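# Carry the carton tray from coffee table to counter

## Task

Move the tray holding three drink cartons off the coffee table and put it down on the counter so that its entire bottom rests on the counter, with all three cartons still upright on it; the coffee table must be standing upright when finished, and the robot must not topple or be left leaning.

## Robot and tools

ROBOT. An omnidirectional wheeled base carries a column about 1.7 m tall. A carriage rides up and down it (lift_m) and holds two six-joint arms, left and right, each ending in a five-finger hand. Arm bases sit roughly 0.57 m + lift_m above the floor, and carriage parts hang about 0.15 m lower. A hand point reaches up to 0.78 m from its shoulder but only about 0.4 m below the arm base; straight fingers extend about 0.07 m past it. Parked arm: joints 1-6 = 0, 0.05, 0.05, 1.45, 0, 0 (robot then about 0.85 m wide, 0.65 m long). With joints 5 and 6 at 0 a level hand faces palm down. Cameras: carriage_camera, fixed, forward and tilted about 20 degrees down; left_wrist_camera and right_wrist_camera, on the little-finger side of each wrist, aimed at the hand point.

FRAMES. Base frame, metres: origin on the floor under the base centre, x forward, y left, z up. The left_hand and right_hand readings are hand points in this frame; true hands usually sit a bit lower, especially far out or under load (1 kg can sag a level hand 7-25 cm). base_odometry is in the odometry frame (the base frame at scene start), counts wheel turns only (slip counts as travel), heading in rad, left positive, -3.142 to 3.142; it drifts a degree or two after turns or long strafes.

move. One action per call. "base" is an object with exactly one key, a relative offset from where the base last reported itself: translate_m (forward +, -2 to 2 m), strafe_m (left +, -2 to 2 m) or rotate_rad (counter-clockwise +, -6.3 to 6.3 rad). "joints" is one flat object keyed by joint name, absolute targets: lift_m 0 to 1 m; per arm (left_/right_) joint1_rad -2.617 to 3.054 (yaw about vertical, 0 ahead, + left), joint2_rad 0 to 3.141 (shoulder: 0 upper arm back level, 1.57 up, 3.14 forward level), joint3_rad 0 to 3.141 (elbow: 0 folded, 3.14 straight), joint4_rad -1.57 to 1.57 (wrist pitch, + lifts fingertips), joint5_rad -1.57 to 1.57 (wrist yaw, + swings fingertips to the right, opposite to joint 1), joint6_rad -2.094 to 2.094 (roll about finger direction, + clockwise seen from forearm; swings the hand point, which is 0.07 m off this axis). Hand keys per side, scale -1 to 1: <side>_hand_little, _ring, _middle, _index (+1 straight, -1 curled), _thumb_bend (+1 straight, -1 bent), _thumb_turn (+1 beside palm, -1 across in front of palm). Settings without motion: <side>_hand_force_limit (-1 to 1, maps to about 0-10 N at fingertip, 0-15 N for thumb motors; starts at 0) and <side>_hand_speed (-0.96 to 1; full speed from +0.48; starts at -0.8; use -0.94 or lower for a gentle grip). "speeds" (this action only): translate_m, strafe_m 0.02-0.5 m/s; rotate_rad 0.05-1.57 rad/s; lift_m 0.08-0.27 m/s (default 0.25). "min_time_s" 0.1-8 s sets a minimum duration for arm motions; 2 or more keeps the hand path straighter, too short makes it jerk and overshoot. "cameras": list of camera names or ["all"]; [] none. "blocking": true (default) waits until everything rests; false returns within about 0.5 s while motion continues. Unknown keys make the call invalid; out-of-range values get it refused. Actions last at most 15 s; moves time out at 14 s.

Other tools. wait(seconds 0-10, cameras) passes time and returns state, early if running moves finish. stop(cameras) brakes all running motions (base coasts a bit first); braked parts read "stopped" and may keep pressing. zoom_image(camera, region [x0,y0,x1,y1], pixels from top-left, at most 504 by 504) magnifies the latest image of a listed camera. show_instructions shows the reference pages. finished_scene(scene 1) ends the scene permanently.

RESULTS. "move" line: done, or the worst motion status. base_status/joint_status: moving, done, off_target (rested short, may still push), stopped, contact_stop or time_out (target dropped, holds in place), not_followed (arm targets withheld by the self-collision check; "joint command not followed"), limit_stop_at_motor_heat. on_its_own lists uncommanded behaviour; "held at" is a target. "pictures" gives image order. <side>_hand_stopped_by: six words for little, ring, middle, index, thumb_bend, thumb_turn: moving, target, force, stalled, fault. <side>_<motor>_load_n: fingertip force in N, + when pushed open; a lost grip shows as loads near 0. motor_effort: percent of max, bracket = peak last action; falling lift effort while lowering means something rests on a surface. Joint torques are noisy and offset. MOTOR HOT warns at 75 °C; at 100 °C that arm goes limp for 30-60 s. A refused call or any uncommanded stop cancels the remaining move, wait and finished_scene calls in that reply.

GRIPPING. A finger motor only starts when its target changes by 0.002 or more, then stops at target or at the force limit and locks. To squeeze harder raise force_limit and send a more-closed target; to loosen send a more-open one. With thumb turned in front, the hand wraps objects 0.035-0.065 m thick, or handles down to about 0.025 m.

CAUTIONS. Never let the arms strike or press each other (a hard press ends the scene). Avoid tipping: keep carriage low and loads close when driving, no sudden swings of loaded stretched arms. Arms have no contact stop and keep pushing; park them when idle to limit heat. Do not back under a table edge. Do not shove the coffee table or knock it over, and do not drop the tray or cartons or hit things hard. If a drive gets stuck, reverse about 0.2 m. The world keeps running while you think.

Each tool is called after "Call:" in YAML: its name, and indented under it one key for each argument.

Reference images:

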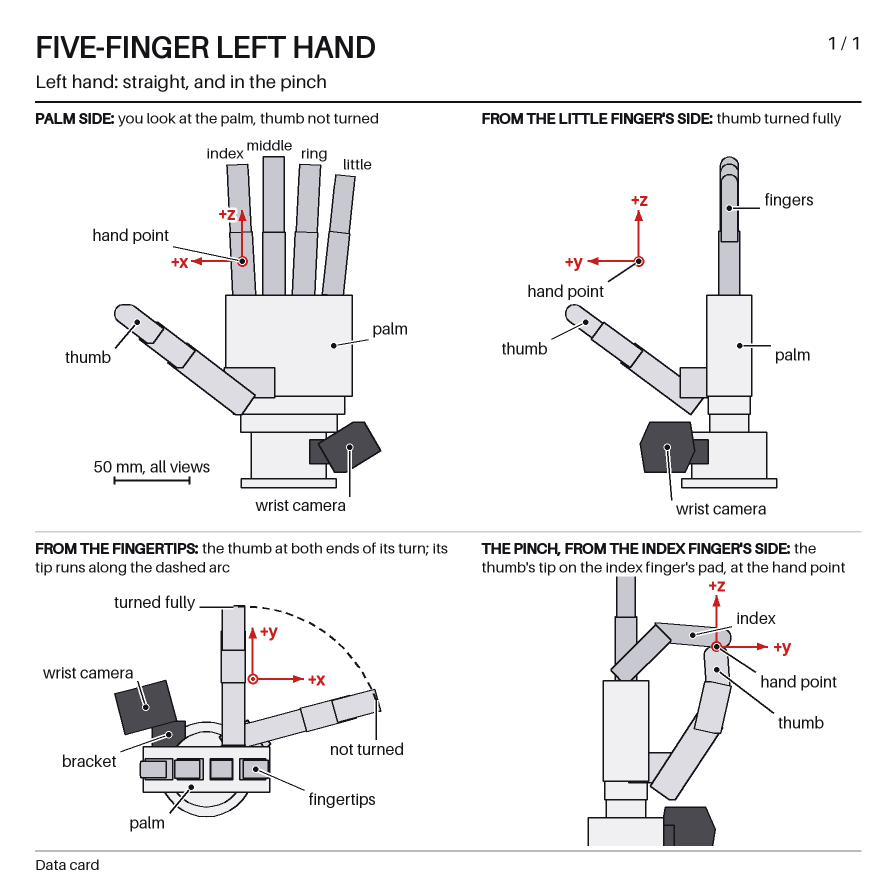

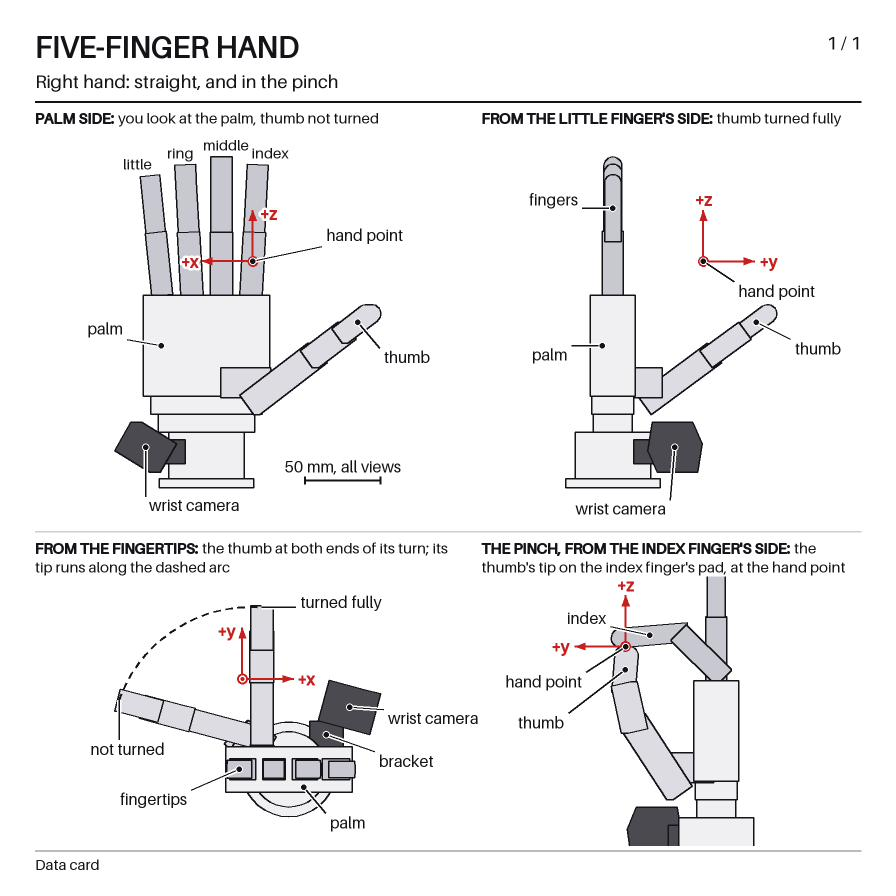

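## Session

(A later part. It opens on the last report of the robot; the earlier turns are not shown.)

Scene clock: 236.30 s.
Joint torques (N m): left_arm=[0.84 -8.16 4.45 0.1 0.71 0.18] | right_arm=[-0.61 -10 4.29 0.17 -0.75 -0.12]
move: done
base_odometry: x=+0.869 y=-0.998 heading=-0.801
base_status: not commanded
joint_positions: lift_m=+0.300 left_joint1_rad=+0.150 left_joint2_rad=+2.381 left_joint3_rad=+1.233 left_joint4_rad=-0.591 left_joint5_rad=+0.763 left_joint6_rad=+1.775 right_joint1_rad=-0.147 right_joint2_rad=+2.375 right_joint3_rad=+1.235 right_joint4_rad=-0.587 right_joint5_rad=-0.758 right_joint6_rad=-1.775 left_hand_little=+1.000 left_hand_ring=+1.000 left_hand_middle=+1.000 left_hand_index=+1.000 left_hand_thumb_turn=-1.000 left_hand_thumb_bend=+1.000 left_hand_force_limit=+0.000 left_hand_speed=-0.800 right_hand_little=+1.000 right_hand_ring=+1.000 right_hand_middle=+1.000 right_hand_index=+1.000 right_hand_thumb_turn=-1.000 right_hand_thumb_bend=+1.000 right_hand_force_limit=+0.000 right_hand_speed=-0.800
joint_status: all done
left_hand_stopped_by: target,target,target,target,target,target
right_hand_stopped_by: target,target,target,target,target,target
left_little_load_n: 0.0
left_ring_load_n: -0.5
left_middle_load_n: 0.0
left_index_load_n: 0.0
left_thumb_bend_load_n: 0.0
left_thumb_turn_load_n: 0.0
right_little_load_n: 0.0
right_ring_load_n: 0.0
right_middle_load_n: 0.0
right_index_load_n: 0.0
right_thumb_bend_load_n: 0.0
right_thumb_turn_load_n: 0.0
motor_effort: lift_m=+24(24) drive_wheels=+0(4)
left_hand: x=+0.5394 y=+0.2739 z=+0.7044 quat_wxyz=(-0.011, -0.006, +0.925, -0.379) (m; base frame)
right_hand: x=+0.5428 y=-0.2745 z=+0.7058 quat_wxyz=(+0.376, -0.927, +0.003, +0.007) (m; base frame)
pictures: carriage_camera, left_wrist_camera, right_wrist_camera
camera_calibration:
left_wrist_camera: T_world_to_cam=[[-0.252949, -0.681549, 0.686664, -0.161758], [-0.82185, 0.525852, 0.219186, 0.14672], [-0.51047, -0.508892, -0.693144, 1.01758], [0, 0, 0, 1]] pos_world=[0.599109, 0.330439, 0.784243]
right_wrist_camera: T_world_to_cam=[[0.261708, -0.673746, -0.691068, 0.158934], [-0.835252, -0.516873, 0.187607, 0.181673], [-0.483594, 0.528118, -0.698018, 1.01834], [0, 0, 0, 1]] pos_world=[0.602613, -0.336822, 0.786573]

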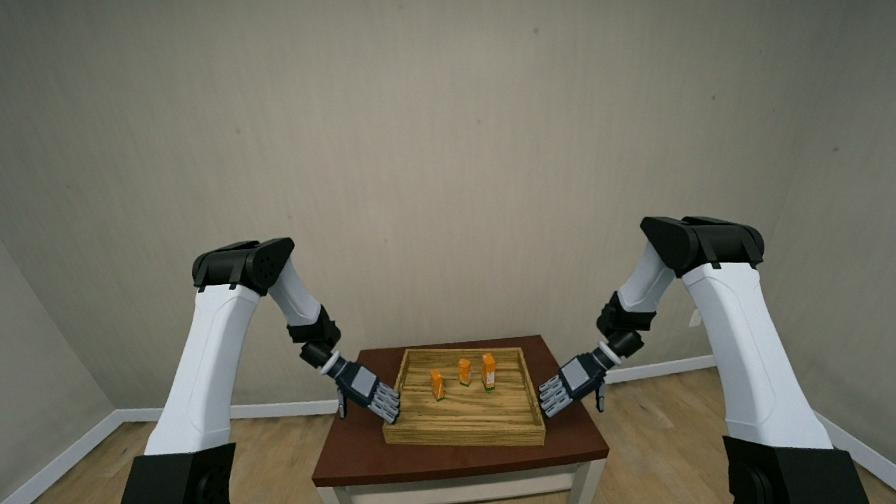

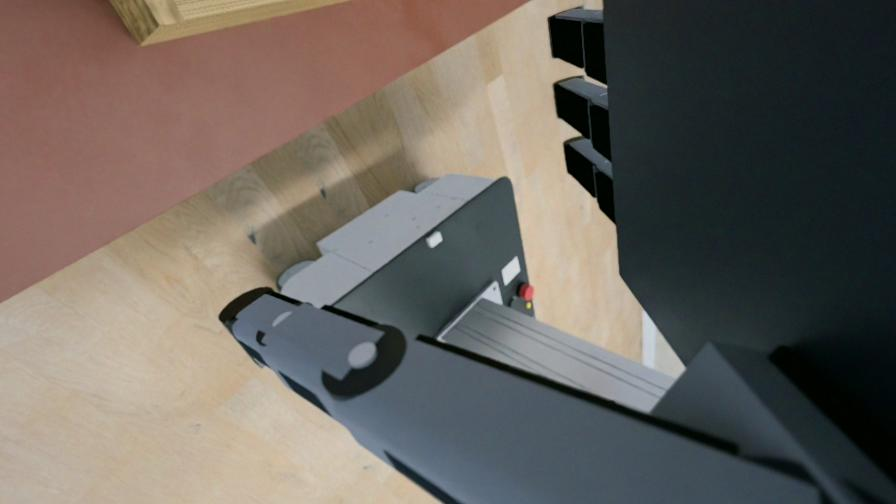

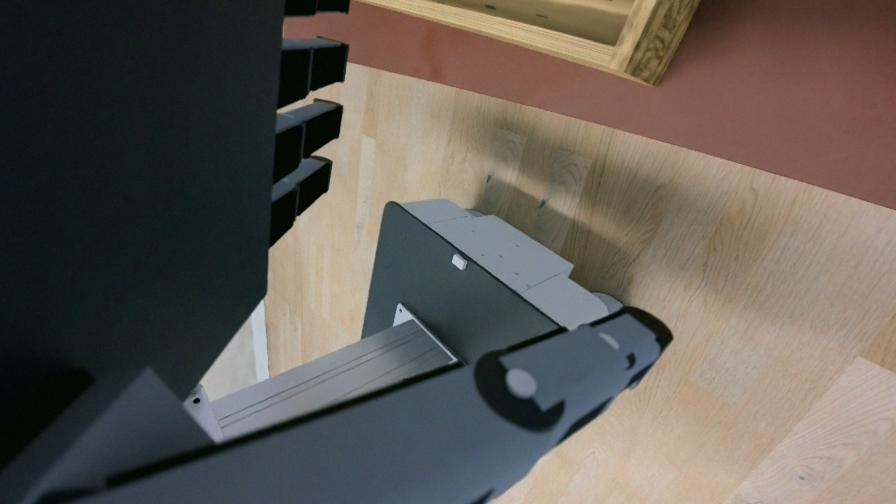

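Call:
move:
  base: {"translate_m": 0.2}
  speeds: {"translate_m": 0.15}
  cameras: ["all"]

Call:
zoom_image:
  camera: "left_wrist_camera"
  region: [0, 0, 504, 300]

Call:
zoom_image:
  camera: "right_wrist_camera"
  region: [392, 0, 896, 300]

Scene clock: 258.77 s.
Joint torques (N m): left_arm=[0.83 -8.13 4.44 0.02 0.69 0.2] | right_arm=[-0.5 -10.06 4.3 0.09 -0.74 -0.11]
move: done
base_odometry: x=+1.008 y=-1.141 heading=-0.801
base_status: done
joint_positions: lift_m=+0.300 left_joint1_rad=+0.150 left_joint2_rad=+2.381 left_joint3_rad=+1.233 left_joint4_rad=-0.586 left_joint5_rad=+0.765 left_joint6_rad=+1.776 right_joint1_rad=-0.148 right_joint2_rad=+2.375 right_joint3_rad=+1.235 right_joint4_rad=-0.581 right_joint5_rad=-0.761 right_joint6_rad=-1.775 left_hand_little=+1.000 left_hand_ring=+1.000 left_hand_middle=+1.000 left_hand_index=+1.000 left_hand_thumb_turn=-1.000 left_hand_thumb_bend=+1.000 left_hand_force_limit=+0.000 left_hand_speed=-0.800 right_hand_little=+1.000 right_hand_ring=+1.000 right_hand_middle=+1.000 right_hand_index=+1.000 right_hand_thumb_turn=-1.000 right_hand_thumb_bend=+1.000 right_hand_force_limit=+0.000 right_hand_speed=-0.800
joint_status: not commanded
left_hand_stopped_by: target,target,target,target,target,target
right_hand_stopped_by: target,target,target,target,target,target
left_little_load_n: 0.0
left_ring_load_n: 0.0
left_middle_load_n: 0.0
left_index_load_n: 0.0
left_thumb_bend_load_n: 0.0
left_thumb_turn_load_n: 0.5
right_little_load_n: 0.0
right_ring_load_n: 0.0
right_middle_load_n: 0.0
right_index_load_n: 0.0
right_thumb_bend_load_n: 0.0
right_thumb_turn_load_n: 0.0
motor_effort: lift_m=+23(24) drive_wheels=-4(10)
left_hand: x=+0.5410 y=+0.2737 z=+0.7042 quat_wxyz=(-0.008, -0.005, +0.925, -0.379) (m; base frame)
right_hand: x=+0.5443 y=-0.2745 z=+0.7057 quat_wxyz=(+0.377, -0.926, +0.002, +0.004) (m; base frame)
pictures: carriage_camera, left_wrist_camera, right_wrist_camera
camera_calibration:
left_wrist_camera: T_world_to_cam=[[-0.257158, -0.680569, 0.686072, -0.158879], [-0.823258, 0.526078, 0.213279, 0.153022], [-0.506079, -0.509968, -0.695569, 1.01784], [0, 0, 0, 1]] pos_world=[0.600226, 0.330435, 0.784342]
right_wrist_camera: T_world_to_cam=[[0.265461, -0.672989, -0.690374, 0.156122], [-0.836859, -0.516412, 0.181621, 0.188182], [-0.478746, 0.529532, -0.700284, 1.0184], [0, 0, 0, 1]] pos_world=[0.603591, -0.337027, 0.786773]

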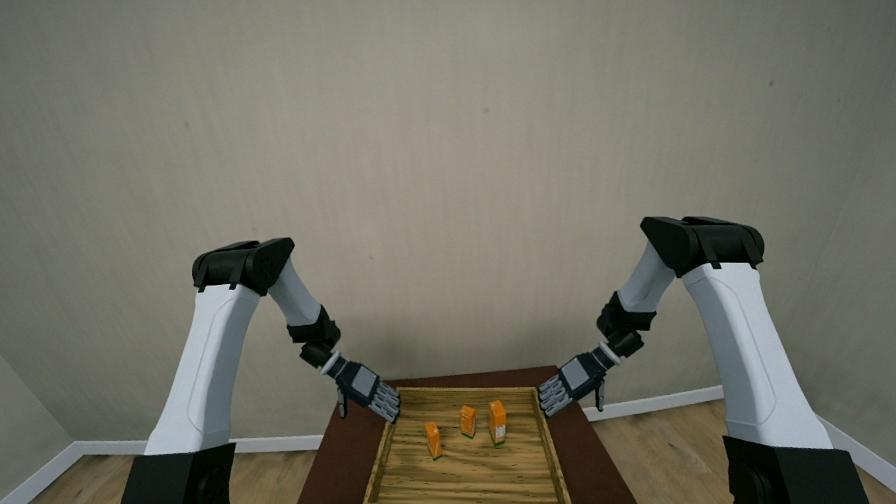

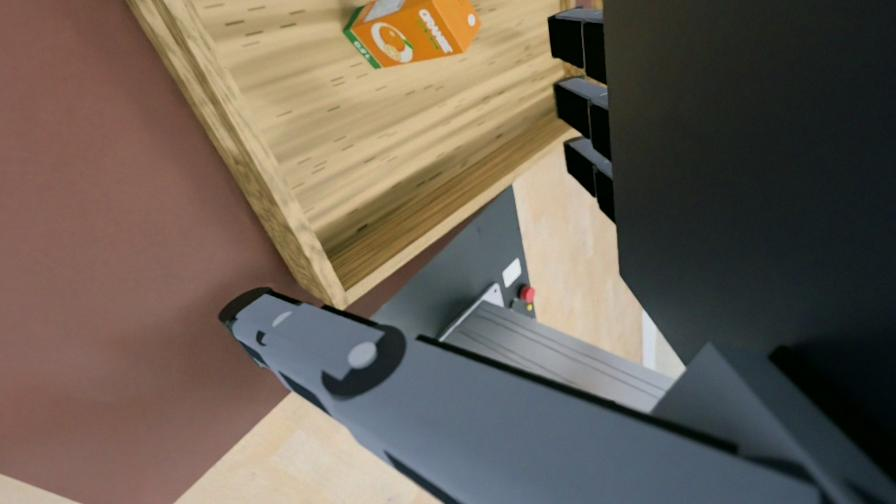

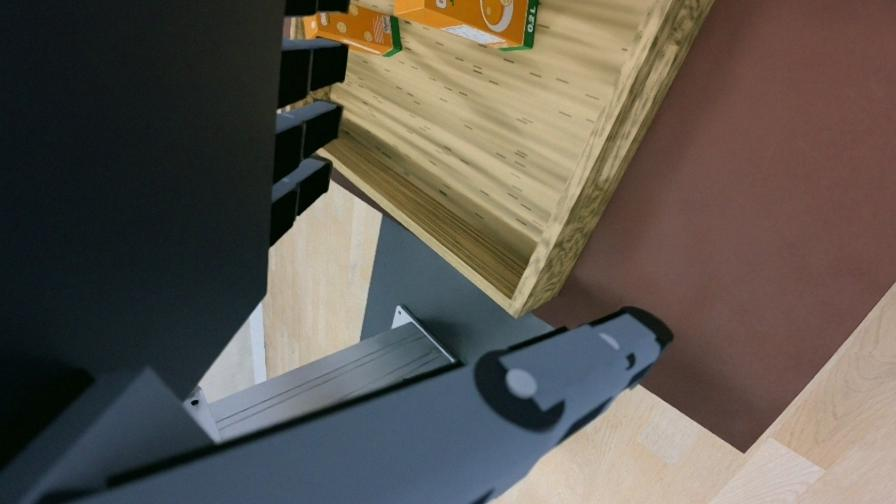

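Scaled by 1.000.

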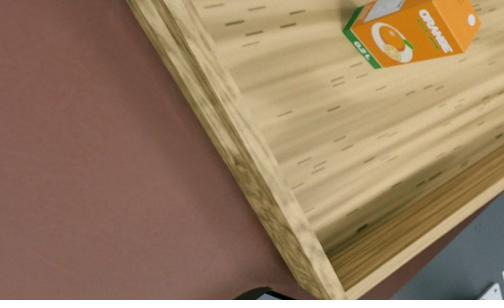

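Scaled by 1.000.

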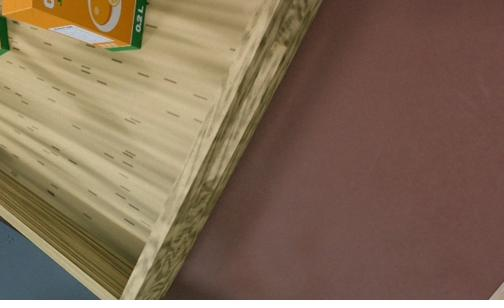

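Call:
zoom_image:
  camera: "right_wrist_camera"
  region: [460, 220, 620, 340]

Call:
zoom_image:
  camera: "left_wrist_camera"
  region: [260, 220, 420, 340]

Scaled by 3.150 from the camera's 896x504 image, which has a finer 1280x720 frame.

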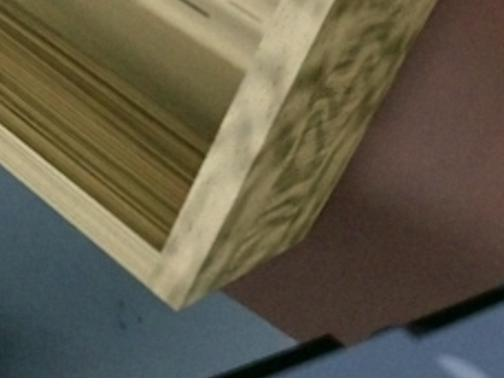

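Scaled by 3.150 from the camera's 896x504 image, which has a finer 1280x720 frame.

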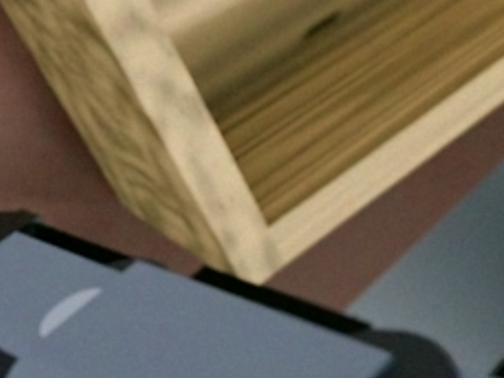

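Call:
move:
  base: {"strafe_m": 0.009}
  joints: {"left_joint1_rad": 0.072, "left_joint2_rad": 2.48, "left_joint3_rad": 1.425, "left_joint4_rad": -0.575, "left_joint5_rad": 0.793, "left_joint6_rad": 1.68, "right_joint1_rad": -0.074, "right_joint2_rad": 2.485, "right_joint3_rad": 1.425, "right_joint4_rad": -0.575, "right_joint5_rad": -0.793, "right_joint6_rad": -1.68}
  min_time_s: 1.5
  cameras: ["all"]

Call:
zoom_image:
  camera: "right_wrist_camera"
  region: [340, 150, 640, 350]

Call:
zoom_image:
  camera: "left_wrist_camera"
  region: [180, 150, 480, 350]

Scene clock: 309.97 s.
Joint torques (N m): left_arm=[-0.18 -8.92 5.19 0.21 0.72 -0.07] | right_arm=[0.79 -10.95 4.92 0.26 -0.77 0.18]
move: done
base_odometry: x=+1.014 y=-1.135 heading=-0.801
base_status: done
joint_positions: lift_m=+0.300 left_joint1_rad=+0.077 left_joint2_rad=+2.458 left_joint3_rad=+1.407 left_joint4_rad=-0.586 left_joint5_rad=+0.784 left_joint6_rad=+1.693 right_joint1_rad=-0.081 right_joint2_rad=+2.457 right_joint3_rad=+1.409 right_joint4_rad=-0.581 right_joint5_rad=-0.779 right_joint6_rad=-1.694 left_hand_little=+1.000 left_hand_ring=+1.000 left_hand_middle=+1.000 left_hand_index=+1.000 left_hand_thumb_turn=-1.000 left_hand_thumb_bend=+1.000 left_hand_force_limit=+0.000 left_hand_speed=-0.800 right_hand_little=+1.000 right_hand_ring=+1.000 right_hand_middle=+1.000 right_hand_index=+1.000 right_hand_thumb_turn=-1.000 right_hand_thumb_bend=+1.000 right_hand_force_limit=+0.000 right_hand_speed=-0.800
joint_status: all done
left_hand_stopped_by: target,target,target,target,target,target
right_hand_stopped_by: target,target,target,target,target,target
left_little_load_n: -0.5
left_ring_load_n: 0.0
left_middle_load_n: 0.0
left_index_load_n: 0.0
left_thumb_bend_load_n: 0.0
left_thumb_turn_load_n: 0.0
right_little_load_n: 0.0
right_ring_load_n: 0.0
right_middle_load_n: -0.5
right_index_load_n: -0.5
right_thumb_bend_load_n: 0.0
right_thumb_turn_load_n: 0.0
motor_effort: lift_m=+24(24) drive_wheels=+4(7)
left_hand: x=+0.5888 y=+0.2500 z=+0.7035 quat_wxyz=(+0.008, +0.008, +0.924, -0.383) (m; base frame)
right_hand: x=+0.5914 y=-0.2528 z=+0.7037 quat_wxyz=(+0.380, -0.925, -0.008, -0.012) (m; base frame)
pictures: carriage_camera, left_wrist_camera, right_wrist_camera
camera_calibration:
left_wrist_camera: T_world_to_cam=[[-0.292334, -0.672299, 0.680114, -0.139368], [-0.824665, 0.537319, 0.176678, 0.228658], [-0.484219, -0.509217, -0.711498, 1.02762], [0, 0, 0, 1]] pos_world=[0.645415, 0.306721, 0.785534]
right_wrist_camera: T_world_to_cam=[[0.295188, -0.665268, -0.685772, 0.138101], [-0.839305, -0.523523, 0.146595, 0.263548], [-0.456543, 0.532299, -0.7129, 1.02441], [0, 0, 0, 1]] pos_world=[0.648118, -0.315444, 0.786372]

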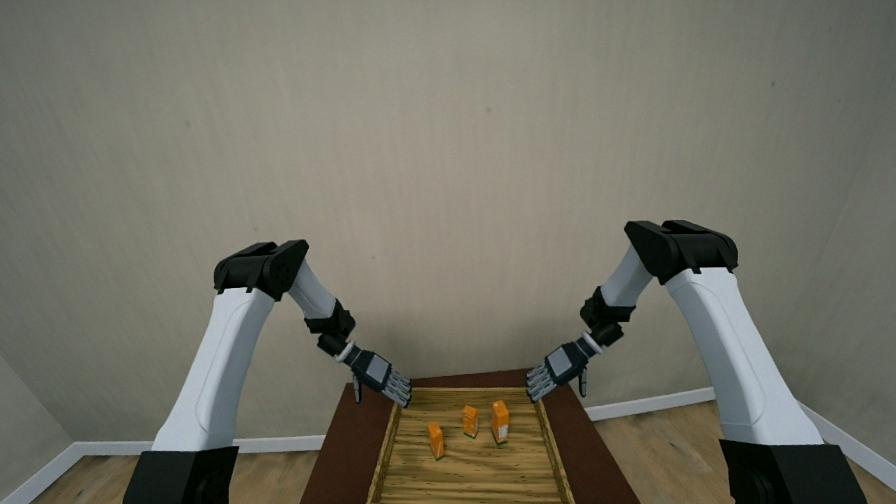

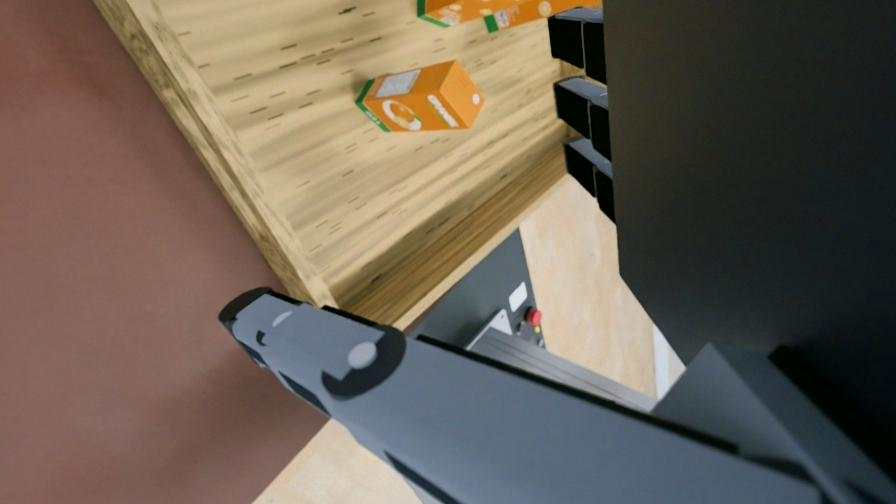

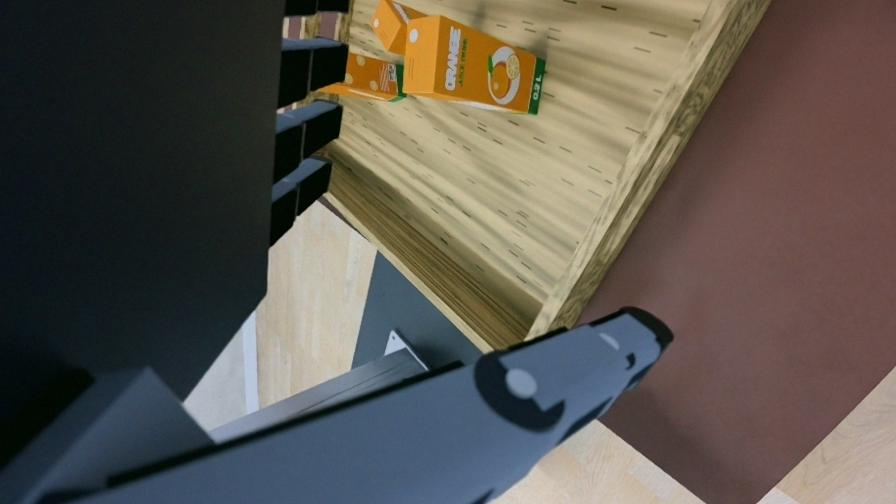

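Scaled by 1.680 from the camera's 896x504 image, which has a finer 1280x720 frame.

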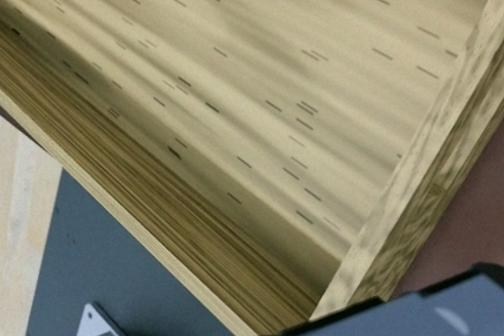

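Scaled by 1.680 from the camera's 896x504 image, which has a finer 1280x720 frame.

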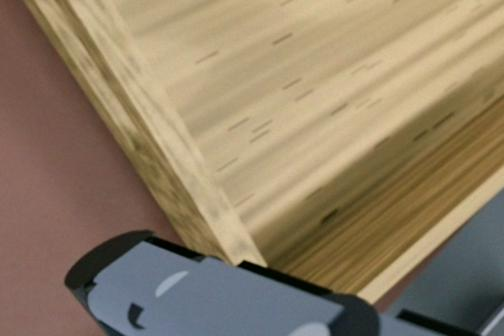

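Call:
move:
  joints: {"lift_m": 0.16, "left_joint1_rad": 0.09}
  speeds: {"lift_m": 0.1}
  cameras: ["all"]

Scene clock: 327.90 s.
Joint torques (N m): left_arm=[0.75 -9.69 4.64 0.19 0.69 -0.07] | right_arm=[0.79 -11.73 4.56 0.26 -0.74 0.2]
move: done
base_odometry: x=+1.014 y=-1.135 heading=-0.801
base_status: not commanded
joint_positions: lift_m=+0.160 left_joint1_rad=+0.086 left_joint2_rad=+2.467 left_joint3_rad=+1.412 left_joint4_rad=-0.584 left_joint5_rad=+0.787 left_joint6_rad=+1.692 right_joint1_rad=-0.081 right_joint2_rad=+2.465 right_joint3_rad=+1.414 right_joint4_rad=-0.580 right_joint5_rad=-0.783 right_joint6_rad=-1.693 left_hand_little=+1.000 left_hand_ring=+1.000 left_hand_middle=+1.000 left_hand_index=+1.000 left_hand_thumb_turn=-1.000 left_hand_thumb_bend=+1.000 left_hand_force_limit=+0.000 left_hand_speed=-0.800 right_hand_little=+1.000 right_hand_ring=+1.000 right_hand_middle=+1.000 right_hand_index=+1.000 right_hand_thumb_turn=-1.000 right_hand_thumb_bend=+1.000 right_hand_force_limit=+0.000 right_hand_speed=-0.800
joint_status: all done
left_hand_stopped_by: target,target,target,target,target,target
right_hand_stopped_by: target,target,target,target,target,target
left_little_load_n: 0.0
left_ring_load_n: 0.0
left_middle_load_n: 0.0
left_index_load_n: 0.0
left_thumb_bend_load_n: 0.0
left_thumb_turn_load_n: 0.5
right_little_load_n: 0.0
right_ring_load_n: 0.0
right_middle_load_n: 0.0
right_index_load_n: 0.0
right_thumb_bend_load_n: 0.0
right_thumb_turn_load_n: 0.0
motor_effort: lift_m=+21(22) drive_wheels=+3(7)
left_hand: x=+0.5894 y=+0.2526 z=+0.5616 quat_wxyz=(+0.008, +0.003, +0.923, -0.385) (m; base frame)
right_hand: x=+0.5916 y=-0.2521 z=+0.5619 quat_wxyz=(+0.382, -0.924, -0.007, -0.011) (m; base frame)
pictures: carriage_camera, left_wrist_camera, right_wrist_camera
camera_calibration:
carriage_camera: T_world_to_cam=[[0.0246766, -0.998743, -0.0436271, 0.0447708], [-0.331413, 0.0329997, -0.942908, 1.11719], [0.943163, 0.0377264, -0.330182, 0.259408], [0, 0, 0, 1]] pos_world=[0.124484, -0.00193908, 1.14102]
left_wrist_camera: T_world_to_cam=[[-0.283972, -0.672543, 0.683408, -0.0476414], [-0.829244, 0.530088, 0.177091, 0.257249], [-0.481368, -0.516423, -0.708232, 0.926589], [0, 0, 0, 1]] pos_world=[0.645824, 0.310106, 0.643242]
right_wrist_camera: T_world_to_cam=[[0.292607, -0.66303, -0.689037, 0.0451549], [-0.839278, -0.523389, 0.147226, 0.284422], [-0.45825, 0.535214, -0.709614, 0.922915], [0, 0, 0, 1]] pos_world=[0.648423, -0.315155, 0.644153]

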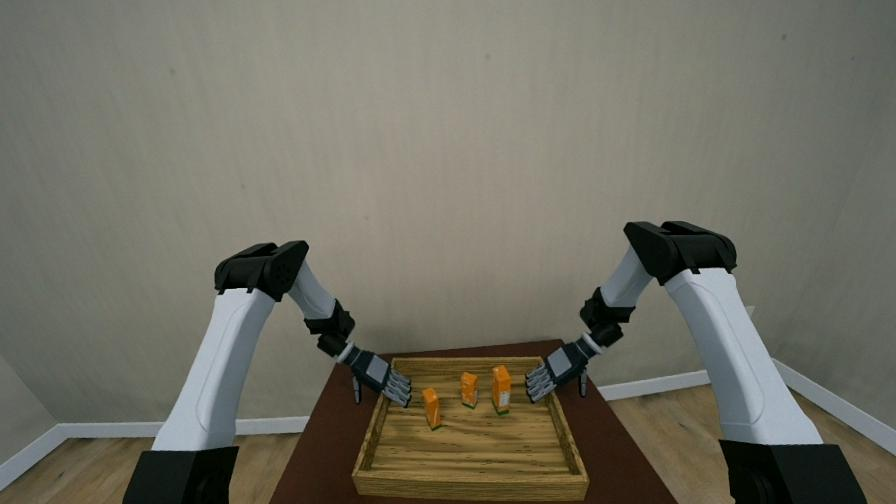

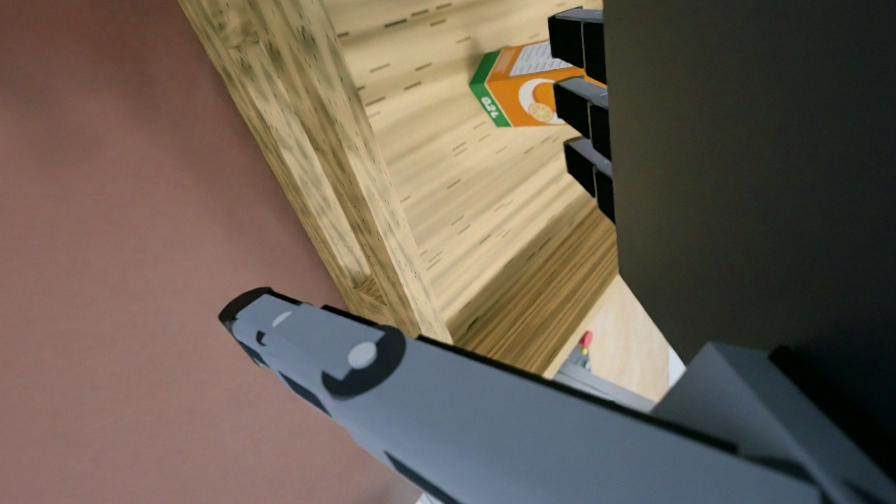

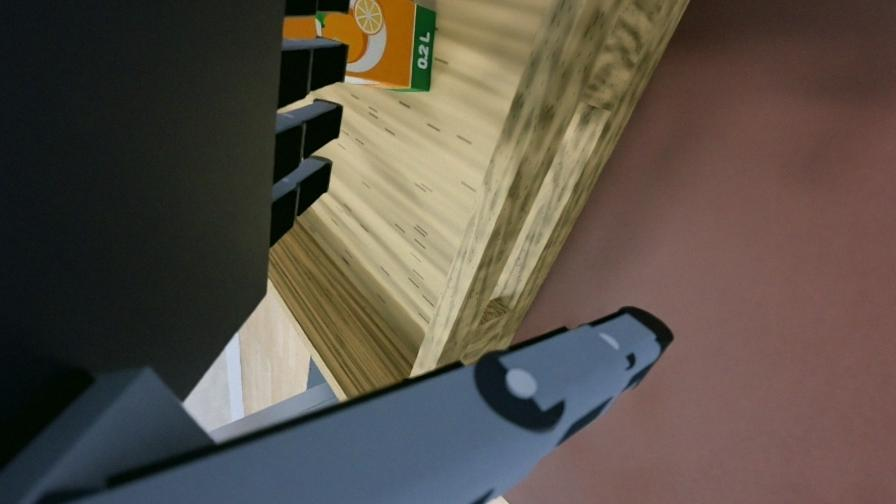

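Call:
zoom_image:
  camera: "right_wrist_camera"
  region: [420, 0, 740, 400]

Call:
zoom_image:
  camera: "left_wrist_camera"
  region: [180, 0, 500, 400]

Scaled by 1.260 from the camera's 896x504 image, which has a finer 1280x720 frame.

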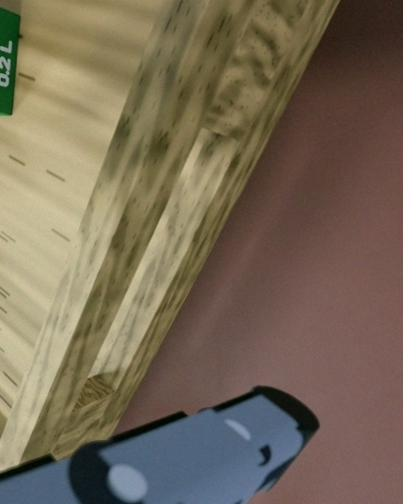

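Scaled by 1.260 from the camera's 896x504 image, which has a finer 1280x720 frame.

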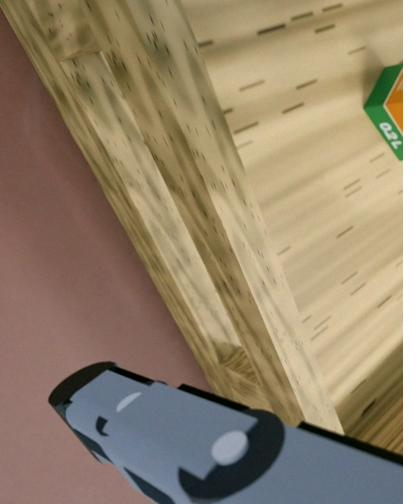

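Call:
move:
  joints: {"left_joint1_rad": 0.1325, "left_joint2_rad": 2.49, "left_joint3_rad": 1.447, "left_joint4_rad": -0.587, "right_joint1_rad": -0.1005, "right_joint2_rad": 2.45, "right_joint3_rad": 1.349, "right_joint4_rad": -0.534}
  min_time_s: 1
  cameras: ["left_wrist_camera", "right_wrist_camera"]

Call:
zoom_image:
  camera: "right_wrist_camera"
  region: [420, 0, 740, 400]

Call:
zoom_image:
  camera: "left_wrist_camera"
  region: [160, 0, 480, 400]

Scene clock: 381.93 s.
Joint torques (N m): left_arm=[0.75 -8.95 5.27 0.09 0.69 -0.07] | right_arm=[-0.54 -15.05 2.58 0.26 -0.73 0.21]
move: done
base_odometry: x=+1.014 y=-1.135 heading=-0.801
base_status: not commanded
joint_positions: lift_m=+0.160 left_joint1_rad=+0.128 left_joint2_rad=+2.467 left_joint3_rad=+1.428 left_joint4_rad=-0.584 left_joint5_rad=+0.787 left_joint6_rad=+1.692 right_joint1_rad=-0.094 right_joint2_rad=+2.465 right_joint3_rad=+1.358 right_joint4_rad=-0.547 right_joint5_rad=-0.783 right_joint6_rad=-1.693 left_hand_little=+1.000 left_hand_ring=+1.000 left_hand_middle=+1.000 left_hand_index=+1.000 left_hand_thumb_turn=-1.000 left_hand_thumb_bend=+1.000 left_hand_force_limit=+0.000 left_hand_speed=-0.800 right_hand_little=+1.000 right_hand_ring=+1.000 right_hand_middle=+1.000 right_hand_index=+1.000 right_hand_thumb_turn=-1.000 right_hand_thumb_bend=+1.000 right_hand_force_limit=+0.000 right_hand_speed=-0.800
joint_status: all done
left_hand_stopped_by: target,target,target,target,target,target
right_hand_stopped_by: target,target,target,target,target,target
left_little_load_n: 0.0
left_ring_load_n: 0.0
left_middle_load_n: 0.0
left_index_load_n: 0.0
left_thumb_bend_load_n: 0.0
left_thumb_turn_load_n: 0.0
right_little_load_n: 0.0
right_ring_load_n: 0.0
right_middle_load_n: 0.0
right_index_load_n: 0.0
right_thumb_bend_load_n: 0.0
right_thumb_turn_load_n: 0.0
motor_effort: lift_m=+21(22) drive_wheels=+4(6)
left_hand: x=+0.5988 y=+0.2690 z=+0.5638 quat_wxyz=(+0.024, -0.013, +0.923, -0.383) (m; base frame)
right_hand: x=+0.5760 y=-0.2551 z=+0.5534 quat_wxyz=(+0.383, -0.924, +0.003, -0.003) (m; base frame)
pictures: left_wrist_camera, right_wrist_camera
camera_calibration:
left_wrist_camera: T_world_to_cam=[[-0.266261, -0.685395, 0.677745, -0.0394033], [-0.853687, 0.494169, 0.164365, 0.287363], [-0.447576, -0.534818, -0.716691, 0.930609], [0, 0, 0, 1]] pos_world=[0.651345, 0.328693, 0.646432]
right_wrist_camera: T_world_to_cam=[[0.268725, -0.665085, -0.696742, 0.059297], [-0.842058, -0.513425, 0.165325, 0.265218], [-0.46768, 0.54227, -0.69801, 0.912239], [0, 0, 0, 1]] pos_world=[0.634031, -0.319073, 0.63422]

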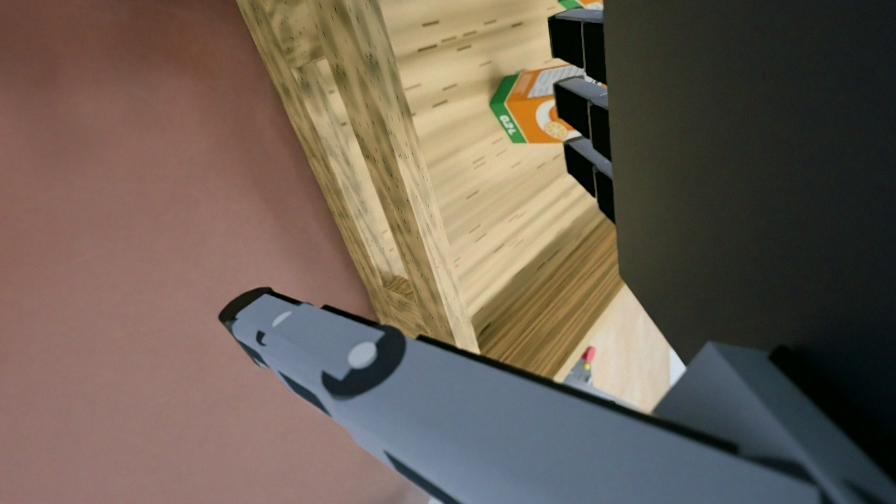

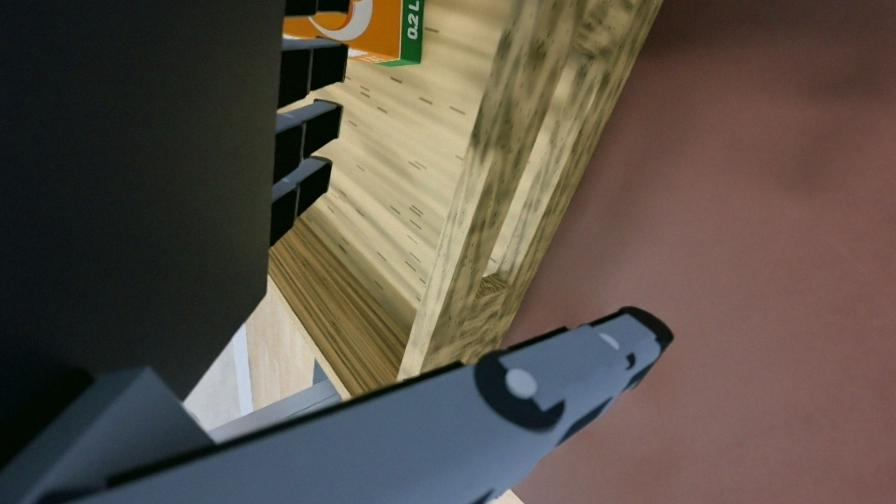

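Scaled by 1.260 from the camera's 896x504 image, which has a finer 1280x720 frame.

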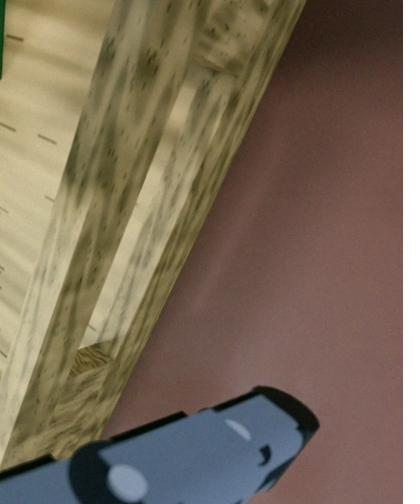

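Scaled by 1.260 from the camera's 896x504 image, which has a finer 1280x720 frame.

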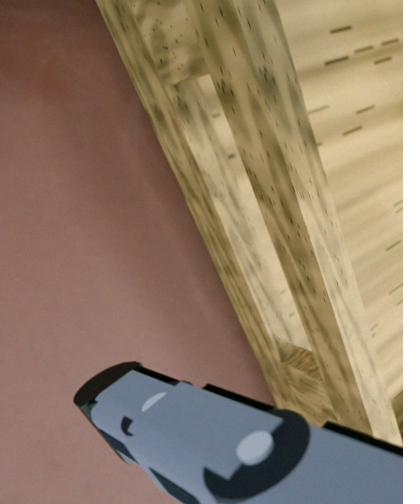

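Call:
move:
  joints: {"right_joint1_rad": -0.122, "right_joint3_rad": 1.42, "right_joint4_rad": -0.587}
  min_time_s: 1

Scene clock: 395.17 s.
Joint torques (N m): left_arm=[0.76 -8.95 5.27 0.09 0.69 -0.07] | right_arm=[-0.51 -15.31 4.85 0.07 -0.74 0.2]
move: done
base_odometry: x=+1.014 y=-1.135 heading=-0.801
base_status: not commanded
joint_positions: lift_m=+0.160 left_joint1_rad=+0.128 left_joint2_rad=+2.467 left_joint3_rad=+1.428 left_joint4_rad=-0.584 left_joint5_rad=+0.787 left_joint6_rad=+1.692 right_joint1_rad=-0.115 right_joint2_rad=+2.465 right_joint3_rad=+1.404 right_joint4_rad=-0.573 right_joint5_rad=-0.783 right_joint6_rad=-1.693 left_hand_little=+1.000 left_hand_ring=+1.000 left_hand_middle=+1.000 left_hand_index=+1.000 left_hand_thumb_turn=-1.000 left_hand_thumb_bend=+1.000 left_hand_force_limit=+0.000 left_hand_speed=-0.800 right_hand_little=+1.000 right_hand_ring=+1.000 right_hand_middle=+1.000 right_hand_index=+1.000 right_hand_thumb_turn=-1.000 right_hand_thumb_bend=+1.000 right_hand_force_limit=+0.000 right_hand_speed=-0.800
joint_status: all done
left_hand_stopped_by: target,target,target,target,target,target
right_hand_stopped_by: target,target,target,target,target,target
left_little_load_n: 0.0
left_ring_load_n: -0.5
left_middle_load_n: 0.0
left_index_load_n: 0.0
left_thumb_bend_load_n: 0.0
left_thumb_turn_load_n: 0.0
right_little_load_n: 0.0
right_ring_load_n: 0.0
right_middle_load_n: 0.0
right_index_load_n: -0.5
right_thumb_bend_load_n: 0.0
right_thumb_turn_load_n: -0.5
motor_effort: lift_m=+22(22) drive_wheels=+5(7)
left_hand: x=+0.5988 y=+0.2690 z=+0.5638 quat_wxyz=(+0.024, -0.013, +0.923, -0.383) (m; base frame)
right_hand: x=+0.5909 y=-0.2643 z=+0.5604 quat_wxyz=(+0.382, -0.924, +0.009, -0.016) (m; base frame)
pictures: none

Call:
move:
  joints: {"right_joint2_rad": 2.41, "right_joint3_rad": 1.37}
  min_time_s: 1

Scene clock: 400.10 s.
Joint torques (N m): left_arm=[0.75 -8.94 5.27 0.09 0.69 -0.07] | right_arm=[-0.51 -17.81 2.67 0.04 -0.74 0.2]
move: done
base_odometry: x=+1.014 y=-1.135 heading=-0.801
base_status: not commanded
joint_positions: lift_m=+0.160 left_joint1_rad=+0.128 left_joint2_rad=+2.467 left_joint3_rad=+1.428 left_joint4_rad=-0.584 left_joint5_rad=+0.787 left_joint6_rad=+1.692 right_joint1_rad=-0.115 right_joint2_rad=+2.452 right_joint3_rad=+1.379 right_joint4_rad=-0.576 right_joint5_rad=-0.783 right_joint6_rad=-1.693 left_hand_little=+1.000 left_hand_ring=+1.000 left_hand_middle=+1.000 left_hand_index=+1.000 left_hand_thumb_turn=-1.000 left_hand_thumb_bend=+1.000 left_hand_force_limit=+0.000 left_hand_speed=-0.800 right_hand_little=+1.000 right_hand_ring=+1.000 right_hand_middle=+1.000 right_hand_index=+1.000 right_hand_thumb_turn=-1.000 right_hand_thumb_bend=+1.000 right_hand_force_limit=+0.000 right_hand_speed=-0.800
joint_status: all done
left_hand_stopped_by: target,target,target,target,target,target
right_hand_stopped_by: target,target,target,target,target,target
left_little_load_n: 0.0
left_ring_load_n: 0.0
left_middle_load_n: 0.0
left_index_load_n: 0.0
left_thumb_bend_load_n: 0.0
left_thumb_turn_load_n: 0.0
right_little_load_n: 0.0
right_ring_load_n: 0.0
right_middle_load_n: 0.0
right_index_load_n: 0.0
right_thumb_bend_load_n: 0.0
right_thumb_turn_load_n: 0.0
motor_effort: lift_m=+21(22) drive_wheels=+1(8)
left_hand: x=+0.5988 y=+0.2690 z=+0.5638 quat_wxyz=(+0.024, -0.013, +0.923, -0.383) (m; base frame)
right_hand: x=+0.5829 y=-0.2634 z=+0.5616 quat_wxyz=(+0.383, -0.924, +0.012, -0.009) (m; base frame)
pictures: none


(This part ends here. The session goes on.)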